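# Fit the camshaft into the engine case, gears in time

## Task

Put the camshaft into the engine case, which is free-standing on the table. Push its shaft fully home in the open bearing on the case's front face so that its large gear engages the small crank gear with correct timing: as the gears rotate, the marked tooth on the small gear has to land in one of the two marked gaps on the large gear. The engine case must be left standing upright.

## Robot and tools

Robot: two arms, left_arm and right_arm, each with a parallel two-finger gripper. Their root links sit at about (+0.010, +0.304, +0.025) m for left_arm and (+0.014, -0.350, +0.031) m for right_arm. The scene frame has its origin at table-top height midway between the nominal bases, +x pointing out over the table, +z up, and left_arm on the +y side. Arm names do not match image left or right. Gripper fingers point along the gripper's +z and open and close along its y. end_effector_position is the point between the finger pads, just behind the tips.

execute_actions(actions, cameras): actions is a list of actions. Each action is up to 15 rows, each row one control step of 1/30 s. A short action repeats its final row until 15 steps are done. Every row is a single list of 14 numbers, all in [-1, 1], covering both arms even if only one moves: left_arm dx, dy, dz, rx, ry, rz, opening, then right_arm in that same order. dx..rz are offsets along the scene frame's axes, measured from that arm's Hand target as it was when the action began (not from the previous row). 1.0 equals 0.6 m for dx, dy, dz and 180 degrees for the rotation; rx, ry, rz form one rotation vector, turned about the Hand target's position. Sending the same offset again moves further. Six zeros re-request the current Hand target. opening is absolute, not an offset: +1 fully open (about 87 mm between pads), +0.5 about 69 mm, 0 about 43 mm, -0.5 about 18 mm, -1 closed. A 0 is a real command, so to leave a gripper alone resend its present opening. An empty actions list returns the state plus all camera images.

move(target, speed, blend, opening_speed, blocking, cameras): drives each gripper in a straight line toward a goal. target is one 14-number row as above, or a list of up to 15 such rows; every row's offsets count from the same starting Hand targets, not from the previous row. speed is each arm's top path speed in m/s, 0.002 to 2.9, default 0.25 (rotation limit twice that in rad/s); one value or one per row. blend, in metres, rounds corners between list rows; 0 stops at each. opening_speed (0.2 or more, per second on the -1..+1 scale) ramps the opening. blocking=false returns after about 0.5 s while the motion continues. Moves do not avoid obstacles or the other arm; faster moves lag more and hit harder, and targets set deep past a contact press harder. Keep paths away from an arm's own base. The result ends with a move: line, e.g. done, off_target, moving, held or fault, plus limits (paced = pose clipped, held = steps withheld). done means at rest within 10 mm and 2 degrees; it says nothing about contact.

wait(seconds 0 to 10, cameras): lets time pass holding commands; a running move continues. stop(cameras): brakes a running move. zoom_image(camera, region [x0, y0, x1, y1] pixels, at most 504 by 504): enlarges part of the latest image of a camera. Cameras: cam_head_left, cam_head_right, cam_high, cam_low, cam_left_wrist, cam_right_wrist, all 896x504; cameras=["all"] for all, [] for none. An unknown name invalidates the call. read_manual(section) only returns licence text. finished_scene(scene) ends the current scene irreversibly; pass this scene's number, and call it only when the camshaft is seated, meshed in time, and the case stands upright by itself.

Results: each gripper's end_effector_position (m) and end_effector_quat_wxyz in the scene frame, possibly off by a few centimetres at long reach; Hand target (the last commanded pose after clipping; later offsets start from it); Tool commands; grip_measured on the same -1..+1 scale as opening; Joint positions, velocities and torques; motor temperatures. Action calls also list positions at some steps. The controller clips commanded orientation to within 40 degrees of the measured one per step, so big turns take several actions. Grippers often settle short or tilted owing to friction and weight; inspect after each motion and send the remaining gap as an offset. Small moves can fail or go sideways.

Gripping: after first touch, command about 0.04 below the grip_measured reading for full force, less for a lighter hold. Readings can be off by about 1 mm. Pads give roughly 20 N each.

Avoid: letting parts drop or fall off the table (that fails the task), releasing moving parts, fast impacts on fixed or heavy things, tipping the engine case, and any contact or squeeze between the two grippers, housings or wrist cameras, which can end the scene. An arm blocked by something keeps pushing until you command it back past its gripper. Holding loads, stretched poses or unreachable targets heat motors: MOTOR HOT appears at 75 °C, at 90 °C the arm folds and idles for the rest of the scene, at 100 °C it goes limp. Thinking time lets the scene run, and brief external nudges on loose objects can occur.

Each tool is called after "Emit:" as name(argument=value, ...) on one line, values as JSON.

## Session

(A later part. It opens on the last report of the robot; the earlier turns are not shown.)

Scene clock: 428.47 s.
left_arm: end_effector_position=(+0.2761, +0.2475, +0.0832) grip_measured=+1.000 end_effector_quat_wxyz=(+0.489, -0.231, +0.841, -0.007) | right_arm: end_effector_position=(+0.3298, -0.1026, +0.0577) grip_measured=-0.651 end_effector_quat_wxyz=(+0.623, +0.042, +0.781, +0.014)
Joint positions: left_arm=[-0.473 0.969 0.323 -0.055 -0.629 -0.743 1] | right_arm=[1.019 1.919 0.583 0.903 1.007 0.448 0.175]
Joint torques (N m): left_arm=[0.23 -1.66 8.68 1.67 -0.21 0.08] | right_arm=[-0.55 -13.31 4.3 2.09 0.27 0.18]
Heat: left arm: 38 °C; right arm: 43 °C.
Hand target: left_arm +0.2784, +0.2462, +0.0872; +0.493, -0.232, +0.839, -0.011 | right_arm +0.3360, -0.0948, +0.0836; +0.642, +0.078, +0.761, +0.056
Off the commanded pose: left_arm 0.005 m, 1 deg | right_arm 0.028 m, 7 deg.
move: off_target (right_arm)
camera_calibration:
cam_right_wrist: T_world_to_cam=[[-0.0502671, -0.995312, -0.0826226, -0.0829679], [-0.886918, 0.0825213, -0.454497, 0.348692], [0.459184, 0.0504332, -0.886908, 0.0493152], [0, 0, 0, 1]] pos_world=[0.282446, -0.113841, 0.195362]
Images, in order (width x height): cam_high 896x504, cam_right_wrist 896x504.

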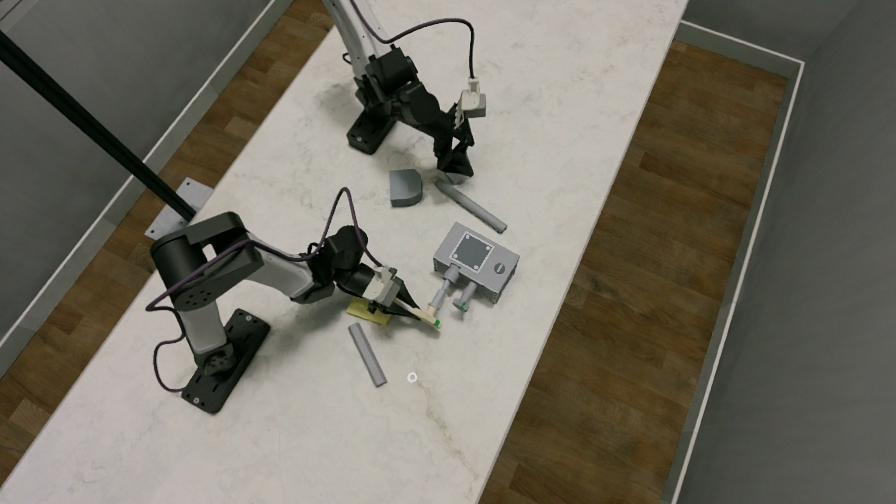

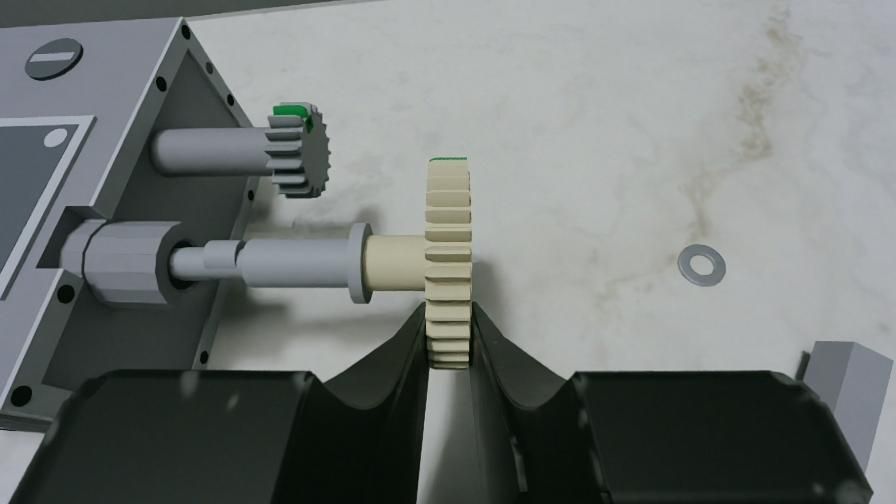

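Emit:
move(target=[0,0,0,0,0,0,1,0.0,0.035,0.002,0.006,0,0.004,-0.8], speed=0.05, cameras=["cam_right_wrist","cam_high"])

Emit:
zoom_image(camera="cam_high", region=[410, 250, 490, 340])

Emit:
zoom_image(camera="cam_right_wrist", region=[40, 90, 320, 330])

Scene clock: 436.60 s.
left_arm: end_effector_position=(+0.2761, +0.2475, +0.0832) grip_measured=+1.000 end_effector_quat_wxyz=(+0.489, -0.231, +0.841, -0.007) | right_arm: end_effector_position=(+0.3277, -0.0946, +0.0578) grip_measured=-0.651 end_effector_quat_wxyz=(+0.619, +0.039, +0.784, +0.018)
Joint positions: left_arm=[-0.473 0.969 0.323 -0.055 -0.629 -0.743 1] | right_arm=[1.034 1.919 0.606 0.863 1.007 0.467 0.175]
Joint torques (N m): left_arm=[0.2 -1.69 8.73 1.68 -0.19 0.09] | right_arm=[0.64 -10.93 8.09 2.03 0.37 0.29]
Motor temperatures (°C): left_arm=[20 26 38 34 22 22 22] | right_arm=[23 44 33 36 19 23 21]
Heat: left arm: 38 °C; right arm: 44 °C.
Hand target: left_arm +0.2784, +0.2462, +0.0872; +0.493, -0.232, +0.839, -0.011 | right_arm +0.3360, -0.0739, +0.0848; +0.641, +0.080, +0.761, +0.067
Off the commanded pose: left_arm 0.005 m, 1 deg | right_arm 0.035 m, 8 deg.
move: off_target (right_arm)
camera_calibration:
cam_right_wrist: T_world_to_cam=[[-0.04106, -0.995514, -0.0852368, -0.0779921], [-0.891451, 0.0750286, -0.446862, 0.346615], [0.451252, 0.0576363, -0.890533, 0.0534576], [0, 0, 0, 1]] pos_world=[0.281665, -0.106729, 0.195847]
Images, in order (width x height): cam_high 896x504, cam_right_wrist 896x504.

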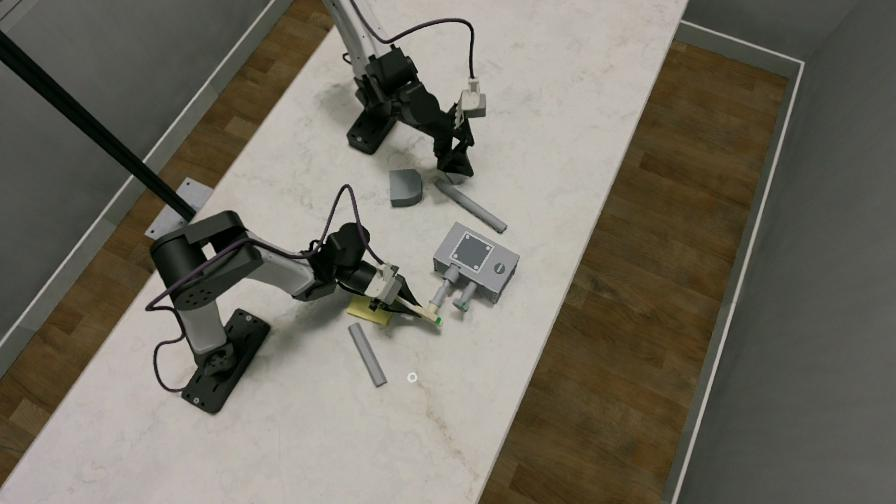

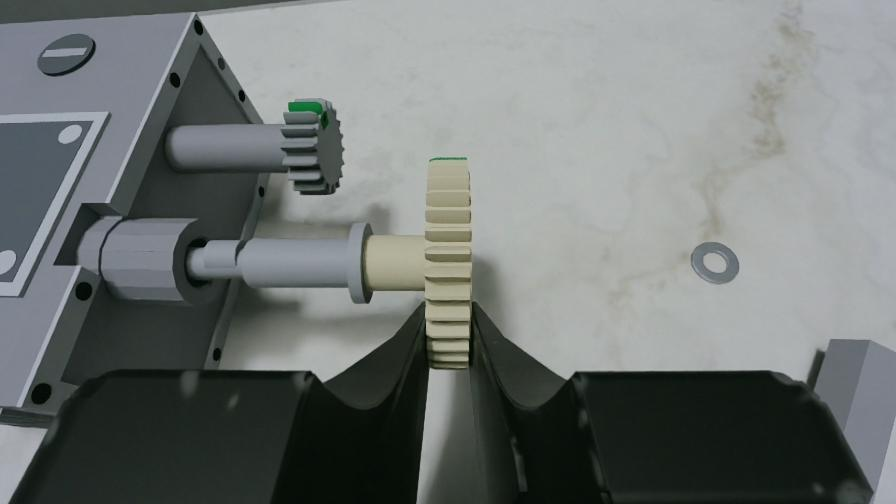

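Scaled by 5.600.

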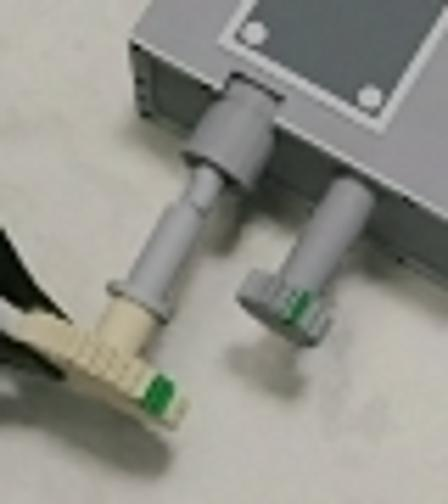

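Scaled by 1.800.

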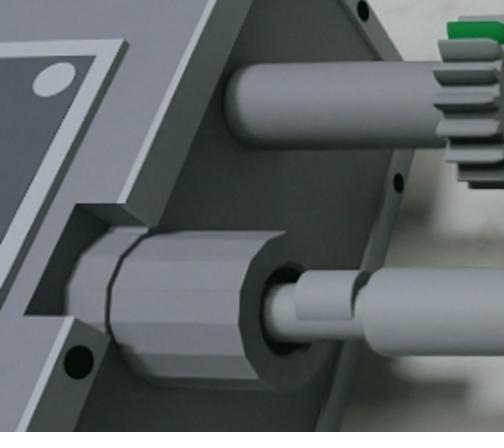

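Emit:
move(target=[0,0,0,0,0,0,1,0.002,0.02,0.0,0,0,0,-0.8], speed=0.04, cameras=["cam_right_wrist","cam_high"])

Emit:
zoom_image(camera="cam_high", region=[410, 250, 490, 340])

Emit:
zoom_image(camera="cam_right_wrist", region=[40, 90, 320, 330])

Scene clock: 443.60 s.
left_arm: end_effector_position=(+0.2761, +0.2475, +0.0832) grip_measured=+1.000 end_effector_quat_wxyz=(+0.489, -0.231, +0.841, -0.007) | right_arm: end_effector_position=(+0.3274, -0.0886, +0.0601) grip_measured=-0.651 end_effector_quat_wxyz=(+0.618, +0.036, +0.785, +0.009)
Joint positions: left_arm=[-0.473 0.969 0.323 -0.055 -0.629 -0.743 1] | right_arm=[1.048 1.919 0.644 0.8 1.028 0.475 0.175]
Joint torques (N m): left_arm=[0.13 -1.69 8.68 1.67 -0.19 0.08] | right_arm=[0.8 -9.2 9.18 2.23 0.34 0.35]
Heat: left arm: 38 °C; right arm: 43 °C.
Hand target: left_arm +0.2784, +0.2462, +0.0872; +0.493, -0.232, +0.839, -0.011 | right_arm +0.3372, -0.0619, +0.0848; +0.641, +0.080, +0.761, +0.067
Off the commanded pose: left_arm 0.005 m, 1 deg | right_arm 0.038 m, 9 deg.
move: off_target (right_arm)
camera_calibration:
cam_right_wrist: T_world_to_cam=[[-0.0476863, -0.996641, -0.0665743, -0.0708508], [-0.893164, 0.0723849, -0.443867, 0.347054], [0.447195, 0.0382955, -0.893616, 0.0551225], [0, 0, 0, 1]] pos_world=[0.281947, -0.0978453, 0.198587]
Images, in order (width x height): cam_high 896x504, cam_right_wrist 896x504.

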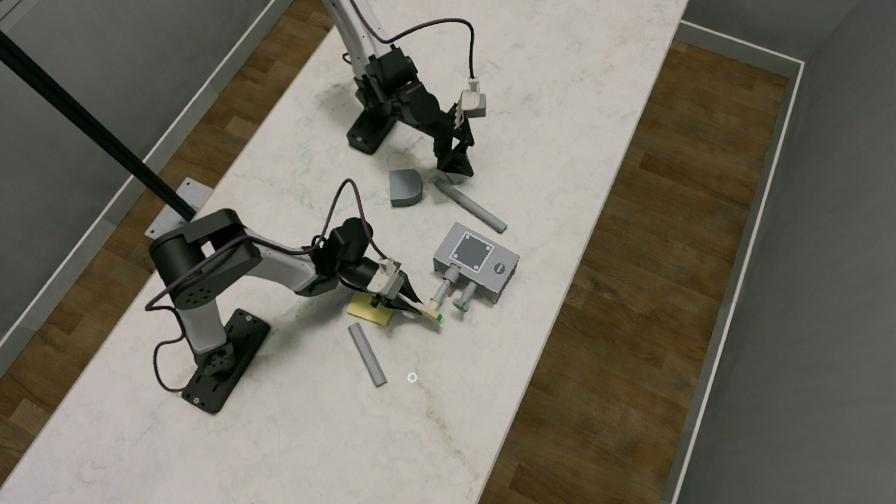

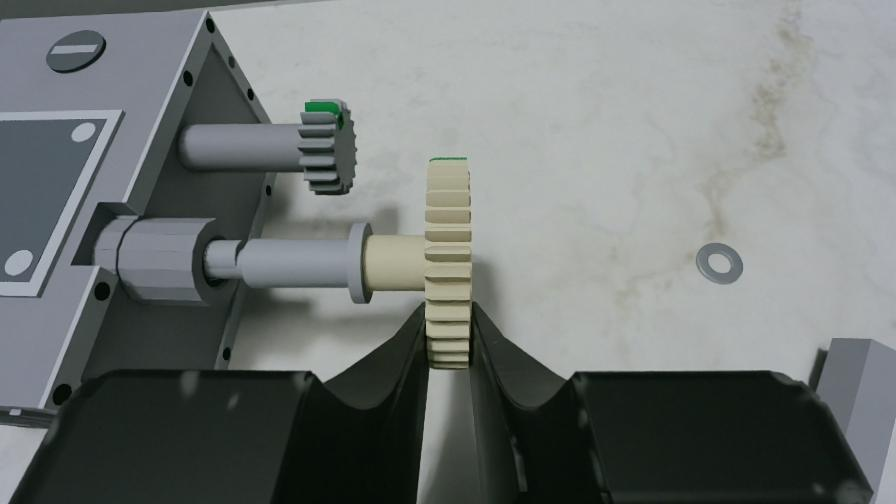

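Scaled by 5.600.

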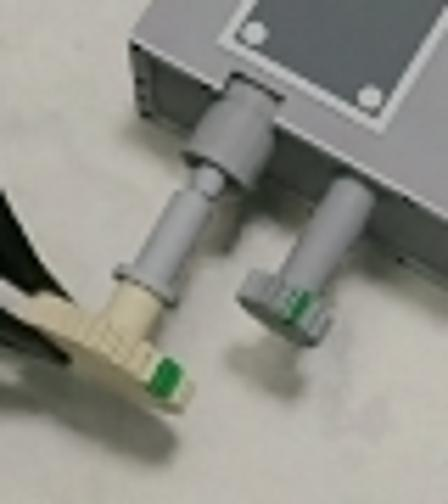

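Scaled by 1.800.

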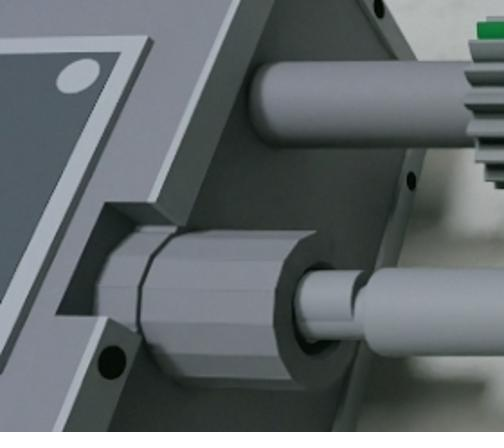

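Emit:
move(target=[0,0,0,0,0,0,1,0.002,0.012,-0.002,0.012,0,0.003,-0.8], speed=0.04, cameras=["cam_right_wrist","cam_high"])

Emit:
zoom_image(camera="cam_high", region=[410, 250, 490, 340])

Emit:
zoom_image(camera="cam_right_wrist", region=[100, 90, 380, 330])

Scene clock: 448.30 s.
left_arm: end_effector_position=(+0.2761, +0.2475, +0.0832) grip_measured=+1.000 end_effector_quat_wxyz=(+0.489, -0.231, +0.841, -0.007) | right_arm: end_effector_position=(+0.3275, -0.0828, +0.0578) grip_measured=-0.651 end_effector_quat_wxyz=(+0.615, +0.043, +0.787, +0.020)
Joint positions: left_arm=[-0.473 0.969 0.323 -0.055 -0.629 -0.743 1] | right_arm=[1.052 1.931 0.658 0.792 1.021 0.505 0.175]
Joint torques (N m): left_arm=[0.16 -1.62 8.62 1.68 -0.18 0.07] | right_arm=[0.64 -9.18 9.03 2.38 0.29 0.35]
Heat: left arm: 38 °C; right arm: 43 °C.
Hand target: left_arm +0.2784, +0.2462, +0.0872; +0.493, -0.232, +0.839, -0.011 | right_arm +0.3384, -0.0546, +0.0836; +0.639, +0.088, +0.760, +0.084
Off the commanded pose: left_arm 0.005 m, 1 deg | right_arm 0.040 m, 10 deg.
move: off_target (right_arm)
camera_calibration:
cam_right_wrist: T_world_to_cam=[[-0.0450773, -0.99481, -0.0912175, -0.0644835], [-0.895798, 0.0806681, -0.43708, 0.346857], [0.44217, 0.06201, -0.894785, 0.0564372], [0, 0, 0, 1]] pos_world=[0.282852, -0.0956288, 0.196221]
Images, in order (width x height): cam_high 896x504, cam_right_wrist 896x504.

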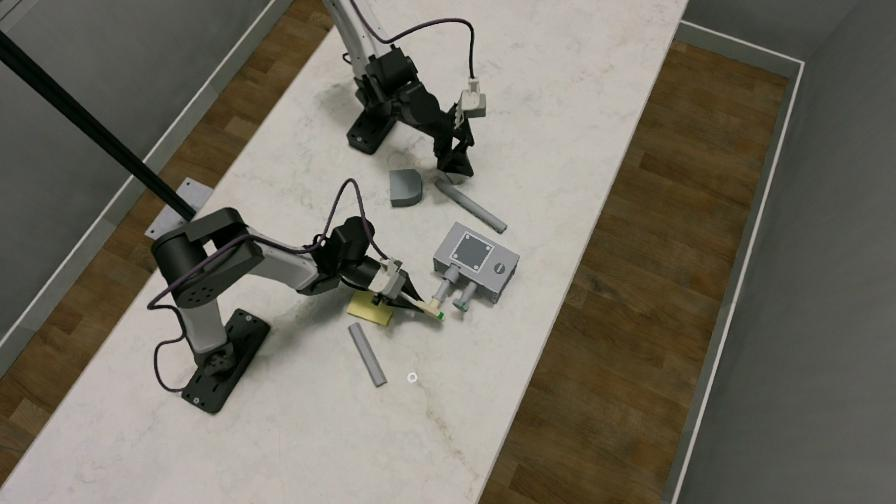

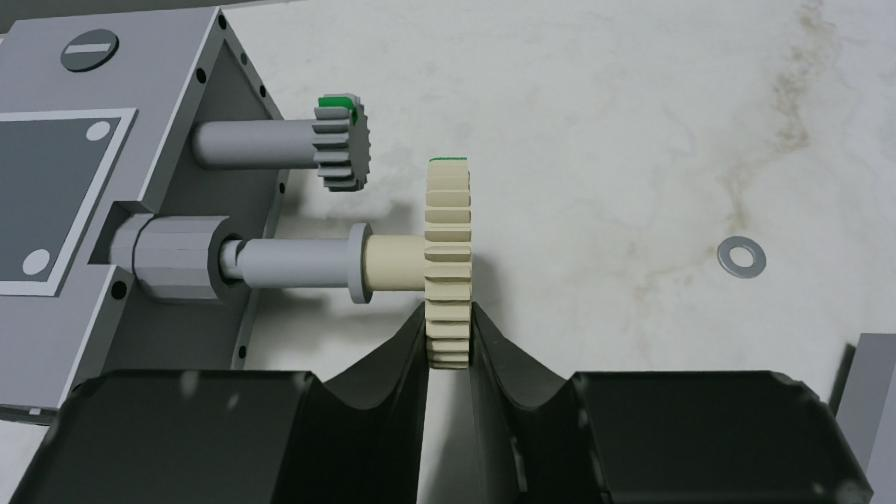

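Scaled by 5.600.

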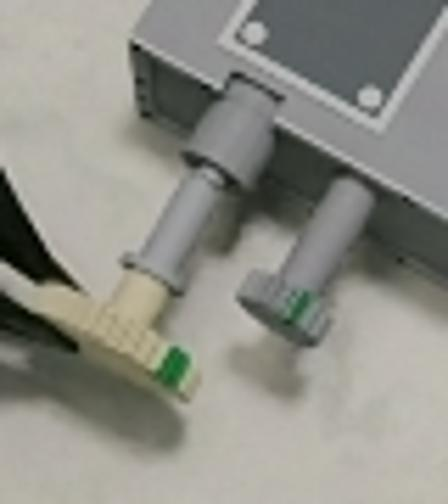

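Scaled by 1.800.

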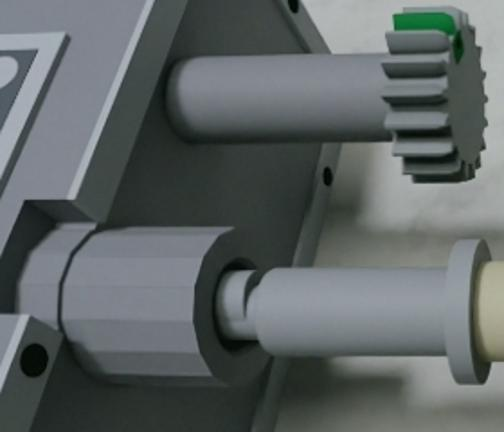

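Emit:
move(target=[0,0,0,0,0,0,1,0.005,0.012,0.003,0.004,0,0.0,-0.8], speed=0.04, cameras=["cam_right_wrist","cam_high"])

Emit:
zoom_image(camera="cam_high", region=[410, 250, 490, 340])

Emit:
zoom_image(camera="cam_right_wrist", region=[100, 90, 380, 330])

Scene clock: 457.23 s.
left_arm: end_effector_position=(+0.2761, +0.2475, +0.0832) grip_measured=+1.000 end_effector_quat_wxyz=(+0.489, -0.231, +0.841, -0.007) | right_arm: end_effector_position=(+0.3289, -0.0752, +0.0575) grip_measured=-0.651 end_effector_quat_wxyz=(+0.613, +0.042, +0.788, +0.025)
Joint positions: left_arm=[-0.473 0.969 0.323 -0.055 -0.629 -0.743 1] | right_arm=[1.056 1.943 0.682 0.778 1.013 0.514 0.175]
Joint torques (N m): left_arm=[0.18 -1.72 8.64 1.66 -0.18 0.07] | right_arm=[0.43 -9.51 9.55 2.34 0.37 0.38]
Heat: left arm: 38 °C; right arm: 43 °C.
Hand target: left_arm +0.2784, +0.2462, +0.0872; +0.493, -0.232, +0.839, -0.011 | right_arm +0.3414, -0.0474, +0.0854; +0.638, +0.092, +0.759, +0.089
Off the commanded pose: left_arm 0.005 m, 1 deg | right_arm 0.041 m, 10 deg.
move: off_target (right_arm)
camera_calibration:
cam_right_wrist: T_world_to_cam=[[-0.0366308, -0.994382, -0.0993085, -0.0592126], [-0.89826, 0.0763123, -0.432789, 0.347552], [0.437936, 0.0733514, -0.896009, 0.0574335], [0, 0, 0, 1]] pos_world=[0.284871, -0.0896153, 0.195997]
Images, in order (width x height): cam_high 896x504, cam_right_wrist 896x504.

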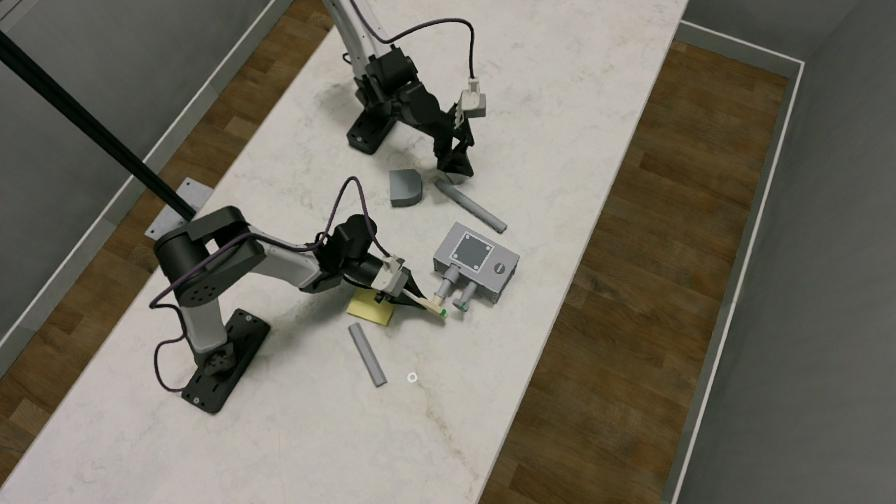

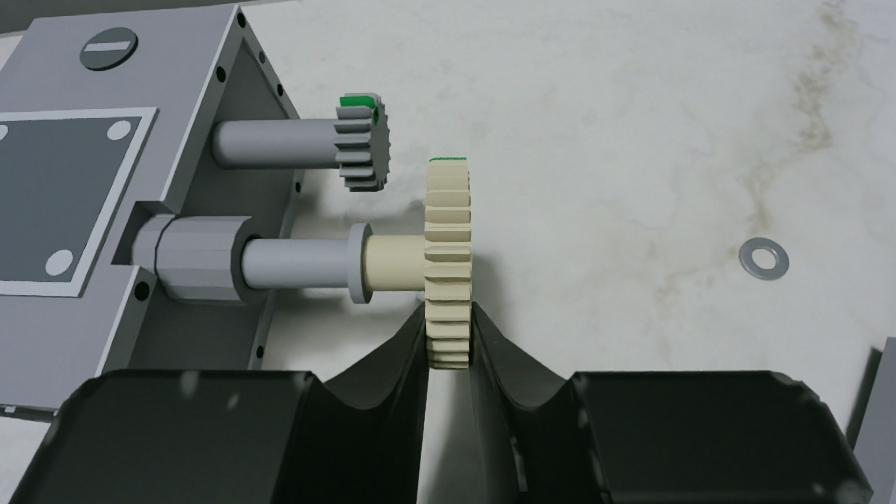

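Scaled by 5.600.

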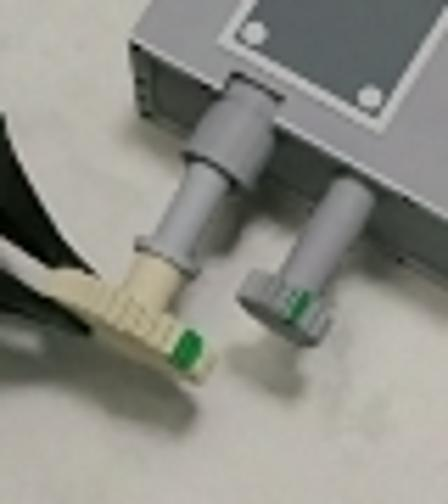

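Scaled by 1.800.

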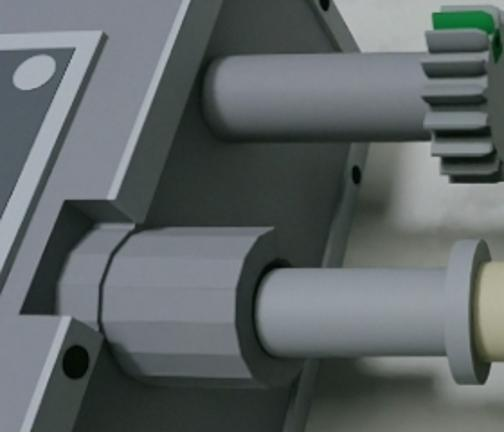

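Emit:
zoom_image(camera="cam_right_wrist", region=[320, 80, 500, 200])

Emit:
zoom_image(camera="cam_right_wrist", region=[390, 140, 510, 380])

Emit:
zoom_image(camera="cam_high", region=[425, 285, 485, 330])

Scaled by 2.800.

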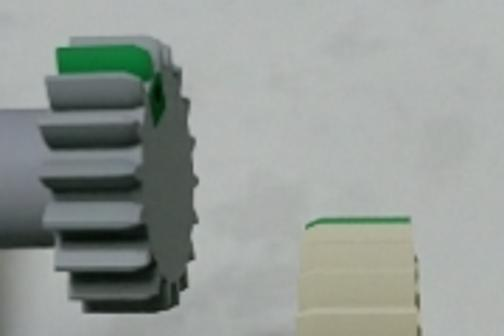

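Scaled by 2.100.

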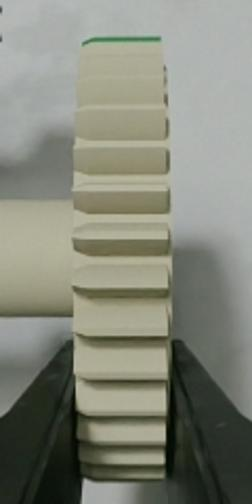

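Scaled by 8.400.

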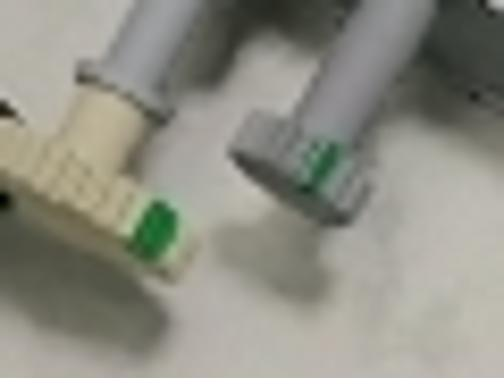

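Emit:
move(target=[0,0,0,0,0,0,1,-0.001,0,-0.012,0,-0.083,0,-0.8], speed=0.08, cameras=["cam_right_wrist","cam_high"])

Emit:
zoom_image(camera="cam_right_wrist", region=[200, 60, 500, 380])

Emit:
zoom_image(camera="cam_high", region=[410, 250, 490, 340])

Scene clock: 518.03 s.
left_arm: end_effector_position=(+0.2761, +0.2475, +0.0832) grip_measured=+1.000 end_effector_quat_wxyz=(+0.489, -0.231, +0.841, -0.007) | right_arm: end_effector_position=(+0.3329, -0.0752, +0.0531) grip_measured=-0.651 end_effector_quat_wxyz=(+0.691, +0.049, +0.721, +0.012)
Joint positions: left_arm=[-0.473 0.969 0.323 -0.055 -0.629 -0.743 1] | right_arm=[1.093 2.219 0.658 1.454 1.14 0.184 0.175]
Joint torques (N m): left_arm=[0.14 -1.69 8.68 1.68 -0.2 0.08] | right_arm=[0.14 -10.14 6.46 2.64 -0.36 0.22]
Heat: left arm: 38 °C; right arm: 42 °C.
Hand target: left_arm +0.2784, +0.2462, +0.0872; +0.493, -0.232, +0.839, -0.011 | right_arm +0.3408, -0.0474, +0.0783; +0.731, +0.080, +0.670, +0.100
Off the commanded pose: left_arm 0.005 m, 1 deg | right_arm 0.038 m, 13 deg.
joint sent to its limit (right arm) — joint 4 (wrist pitch), upper limit. The joint targets are off in position and orientation.
move: off_target (right_arm)
camera_calibration:
cam_right_wrist: T_world_to_cam=[[-0.0541824, -0.994112, -0.0938426, -0.053899], [-0.788802, 0.100237, -0.606419, 0.323917], [0.612254, 0.041166, -0.789588, -0.0143605], [0, 0, 0, 1]] pos_world=[0.261379, -0.0854591, 0.180033]
Images, in order (width x height): cam_high 896x504, cam_right_wrist 896x504.

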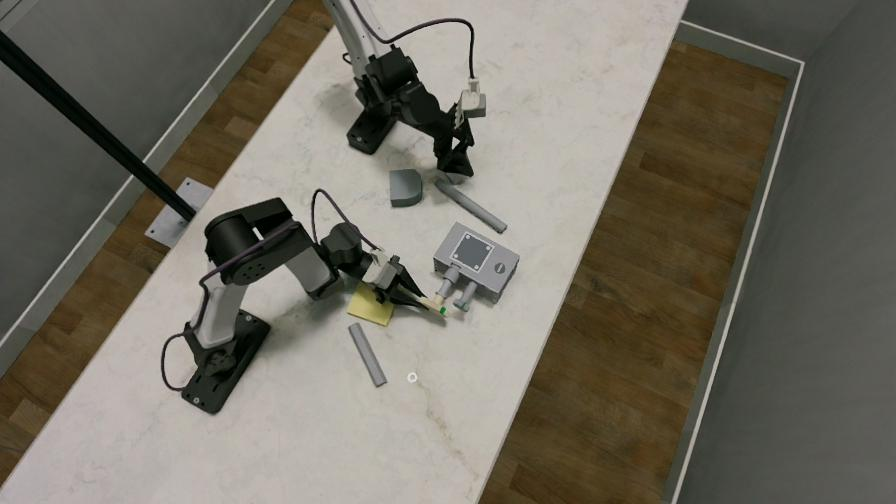

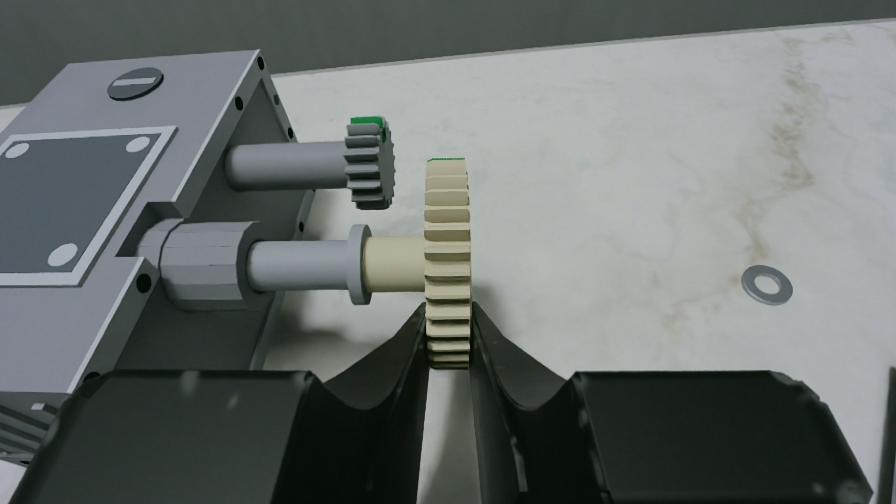

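Scaled by 1.575.

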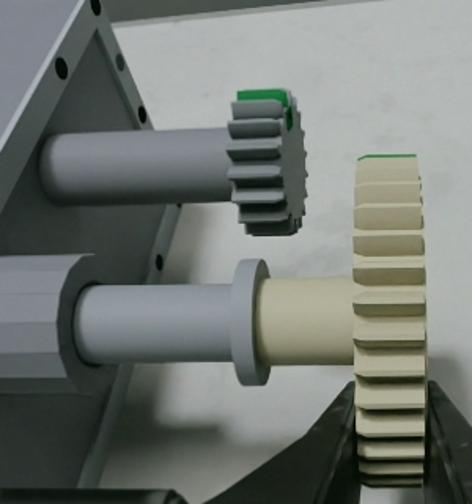

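Scaled by 5.600.

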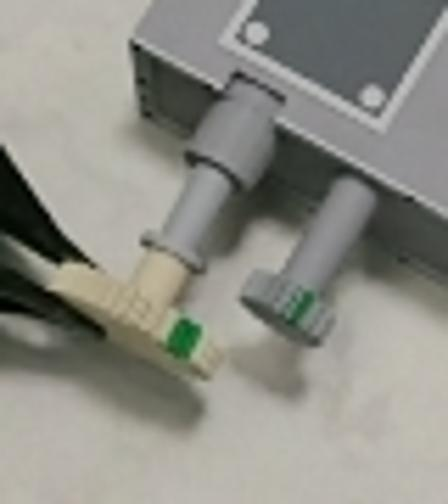

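Emit:
move(target=[0,0,0,0,0,0,1,0.001,0.016,0.0,0,0,0,-0.8], speed=0.04, cameras=["cam_right_wrist","cam_high"])

Emit:
zoom_image(camera="cam_right_wrist", region=[200, 60, 500, 380])

Emit:
zoom_image(camera="cam_high", region=[410, 250, 490, 340])

Scene clock: 530.43 s.
left_arm: end_effector_position=(+0.2761, +0.2475, +0.0832) grip_measured=+1.000 end_effector_quat_wxyz=(+0.489, -0.231, +0.841, -0.007) | right_arm: end_effector_position=(+0.3308, -0.0731, +0.0526) grip_measured=-0.651 end_effector_quat_wxyz=(+0.693, +0.050, +0.719, +0.009)
Joint positions: left_arm=[-0.473 0.969 0.323 -0.055 -0.629 -0.743 1] | right_arm=[1.104 2.232 0.666 1.469 1.158 0.171 0.175]
Joint torques (N m): left_arm=[0.17 -1.66 8.7 1.68 -0.19 0.08] | right_arm=[0.32 -9.85 8.8 2.49 -0.45 0.23]
Heat: left arm: 38 °C; right arm: 41 °C.
Hand target: left_arm +0.2784, +0.2462, +0.0872; +0.493, -0.232, +0.839, -0.011 | right_arm +0.3414, -0.0380, +0.0781; +0.731, +0.080, +0.670, +0.100
Off the commanded pose: left_arm 0.005 m, 1 deg | right_arm 0.045 m, 13 deg.
joint sent to its limit (right arm) — joint 4 (wrist pitch), upper limit. The joint targets are off in position and orientation.
move: off_target (right_arm)
camera_calibration:
cam_right_wrist: T_world_to_cam=[[-0.0594721, -0.994101, -0.0906986, -0.050459], [-0.784608, 0.102724, -0.611422, 0.320811], [0.617133, 0.0348003, -0.786089, -0.0158092], [0, 0, 0, 1]] pos_world=[0.258466, -0.082566, 0.179147]
Images, in order (width x height): cam_high 896x504, cam_right_wrist 896x504.

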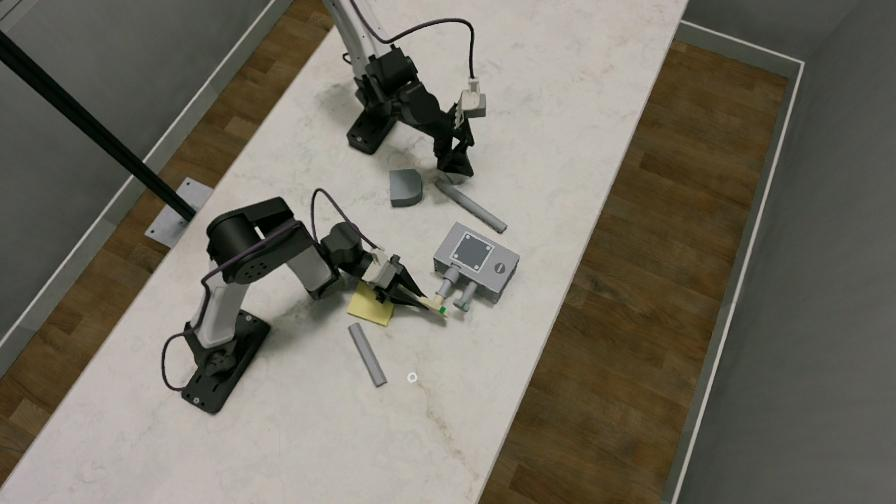

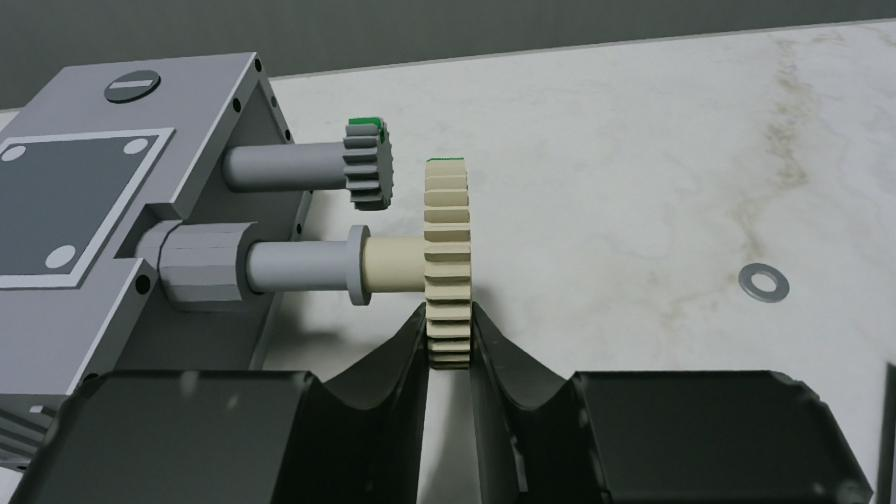

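Scaled by 1.575.

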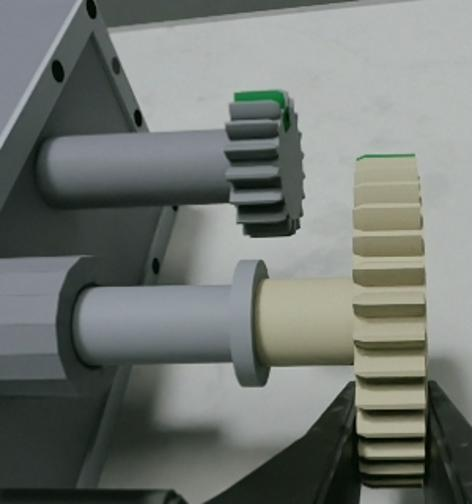

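Scaled by 5.600.

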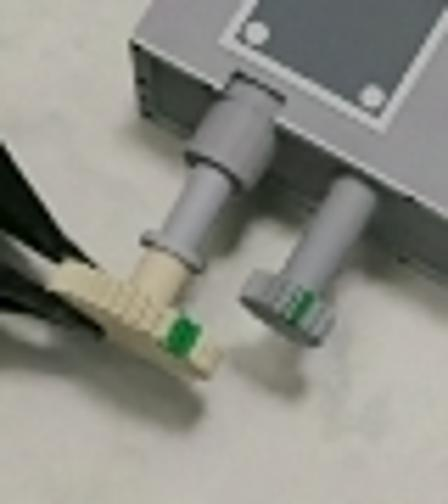

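Emit:
move(target=[0,0,0,0,0,0,1,-0.007,0.02,-0.008,-0.047,0.032,-0.0175,-0.8], speed=0.05, cameras=["cam_right_wrist","cam_high"])

Emit:
zoom_image(camera="cam_right_wrist", region=[200, 60, 500, 380])

Emit:
zoom_image(camera="cam_high", region=[410, 250, 490, 340])

Scene clock: 540.53 s.
left_arm: end_effector_position=(+0.2761, +0.2475, +0.0832) grip_measured=+1.000 end_effector_quat_wxyz=(+0.489, -0.231, +0.841, -0.007) | right_arm: end_effector_position=(+0.3291, -0.0561, +0.0568) grip_measured=-0.651 end_effector_quat_wxyz=(+0.691, +0.035, +0.721, -0.033)
Joint positions: left_arm=[-0.473 0.969 0.323 -0.055 -0.629 -0.743 1] | right_arm=[1.143 2.232 0.768 1.334 1.235 0.125 0.175]
Joint torques (N m): left_arm=[0.2 -1.68 8.69 1.69 -0.18 0.08] | right_arm=[0.25 -10.59 8.91 1.94 -0.42 0.05]
Heat: left arm: 38 °C; right arm: 41 °C.
Hand target: left_arm +0.2784, +0.2462, +0.0872; +0.493, -0.232, +0.839, -0.011 | right_arm +0.3372, -0.0259, +0.0733; +0.703, +0.049, +0.709, +0.026
Off the commanded pose: left_arm 0.005 m, 1 deg | right_arm 0.035 m, 7 deg.
move: off_target (right_arm)
camera_calibration:
cam_right_wrist: T_world_to_cam=[[-0.0962893, -0.995307, -0.00956391, -0.0257714], [-0.787518, 0.0820563, -0.610804, 0.32001], [0.608723, -0.0512821, -0.791724, -0.013866], [0, 0, 0, 1]] pos_world=[0.257973, -0.0526204, 0.184239]
Images, in order (width x height): cam_high 896x504, cam_right_wrist 896x504.

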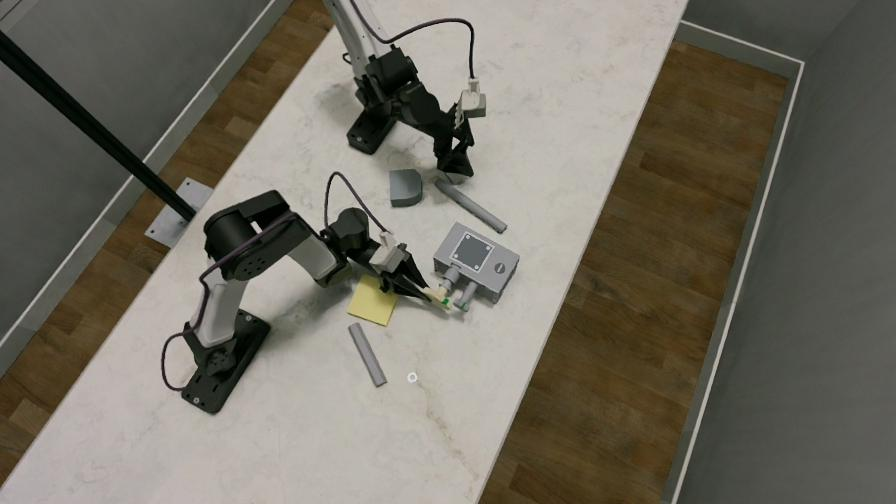

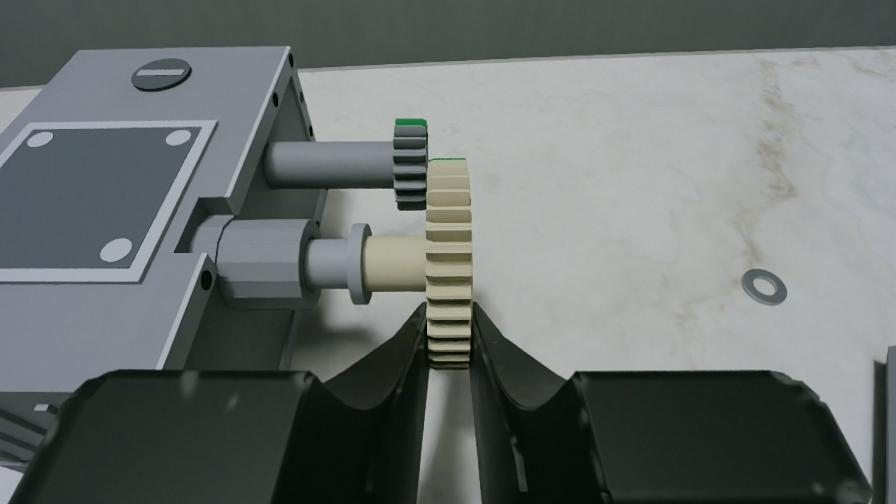

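Scaled by 1.575.

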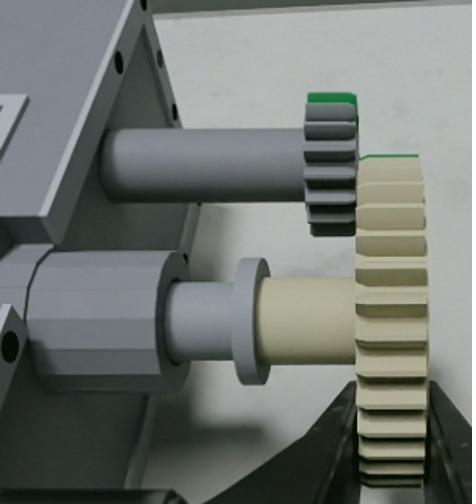

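Scaled by 5.600.

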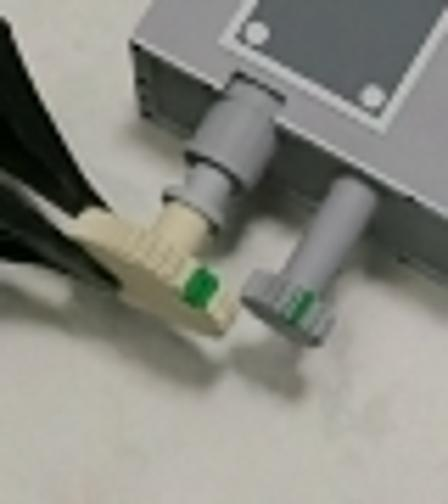

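Emit:
zoom_image(camera="cam_right_wrist", region=[380, 105, 490, 215])

Emit:
zoom_image(camera="cam_high", region=[435, 285, 475, 315])

Scaled by 4.582.

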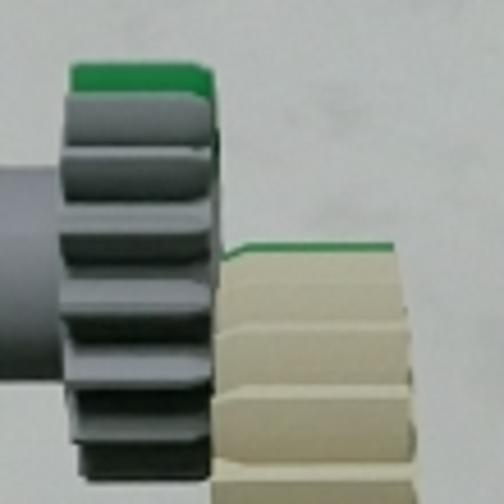

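Scaled by 12.600.

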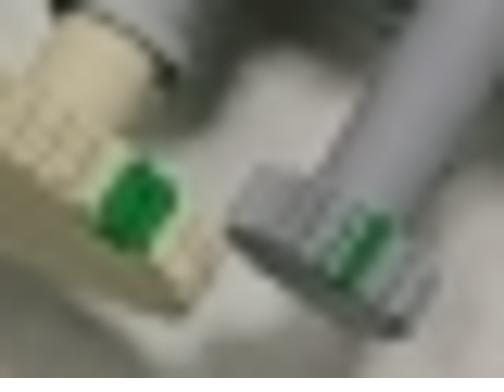

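Emit:
move(target=[0,0,0,0,0,0,1,0.000,0.002,-0.003,0,-0.0185,0.0,-0.8], speed=0.05, cameras=["cam_right_wrist","cam_high"])

Emit:
zoom_image(camera="cam_right_wrist", region=[300, 105, 490, 315])

Emit:
zoom_image(camera="cam_high", region=[425, 275, 485, 325])

Scene clock: 580.37 s.
left_arm: end_effector_position=(+0.2761, +0.2475, +0.0832) grip_measured=+1.000 end_effector_quat_wxyz=(+0.489, -0.231, +0.841, -0.007) | right_arm: end_effector_position=(+0.3302, -0.0510, +0.0559) grip_measured=-0.651 end_effector_quat_wxyz=(+0.705, +0.036, +0.708, -0.031)
Joint positions: left_arm=[-0.473 0.969 0.323 -0.055 -0.629 -0.743 1] | right_arm=[1.15 2.304 0.793 1.495 1.243 0.022 0.175]
Joint torques (N m): left_arm=[0.13 -1.7 8.68 1.67 -0.2 0.09] | right_arm=[0.24 -9.99 7.73 2.2 -0.48 -0.08]
Heat: left arm: 38 °C; right arm: 41 °C.
Hand target: left_arm +0.2784, +0.2462, +0.0872; +0.493, -0.232, +0.839, -0.011 | right_arm +0.3372, -0.0246, +0.0716; +0.723, +0.048, +0.688, +0.028
Off the commanded pose: left_arm 0.005 m, 1 deg | right_arm 0.031 m, 7 deg.
joint sent to its limit (right arm) — joint 4 (wrist pitch), upper limit. The joint targets still meet the commanded pose.
move: off_target (right_arm)
camera_calibration:
cam_right_wrist: T_world_to_cam=[[-0.0941107, -0.995443, -0.0154054, -0.0209877], [-0.763837, 0.0821214, -0.640164, 0.313758], [0.638511, -0.0484791, -0.768084, -0.025995], [0, 0, 0, 1]] pos_world=[0.254283, -0.0479185, 0.180567]
Images, in order (width x height): cam_high 896x504, cam_right_wrist 896x504.

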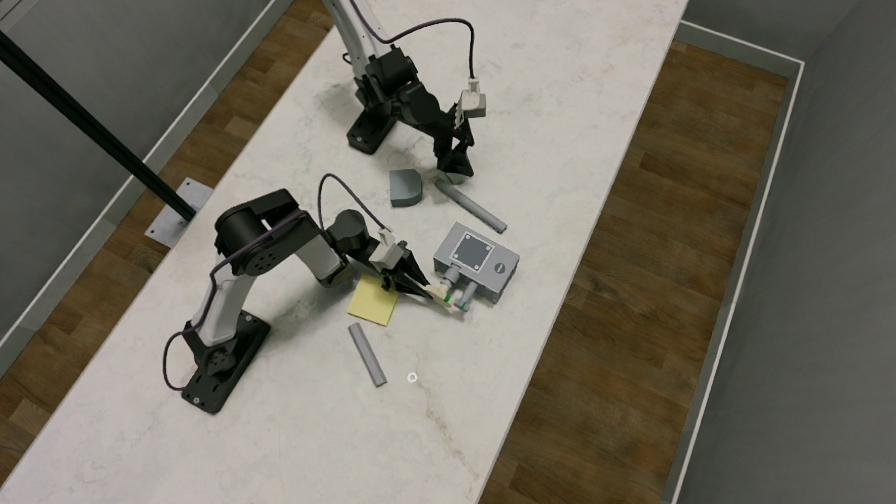

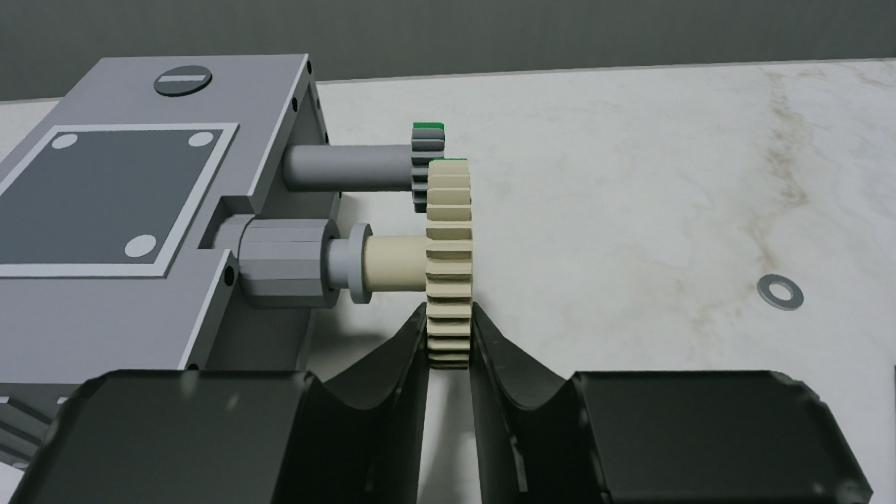

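Scaled by 2.400.

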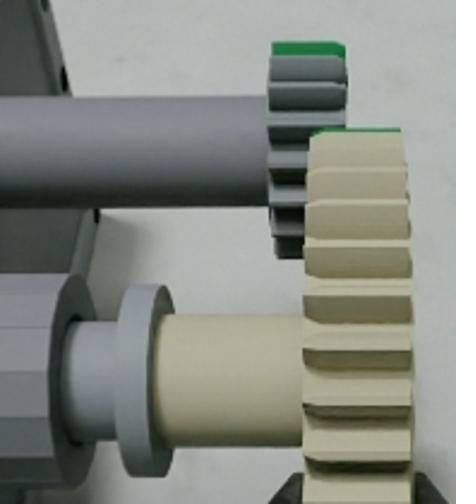

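Scaled by 8.400.

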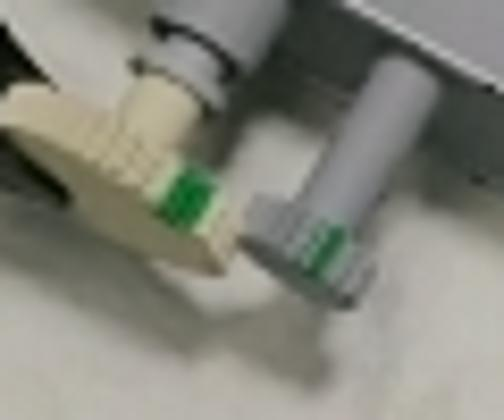

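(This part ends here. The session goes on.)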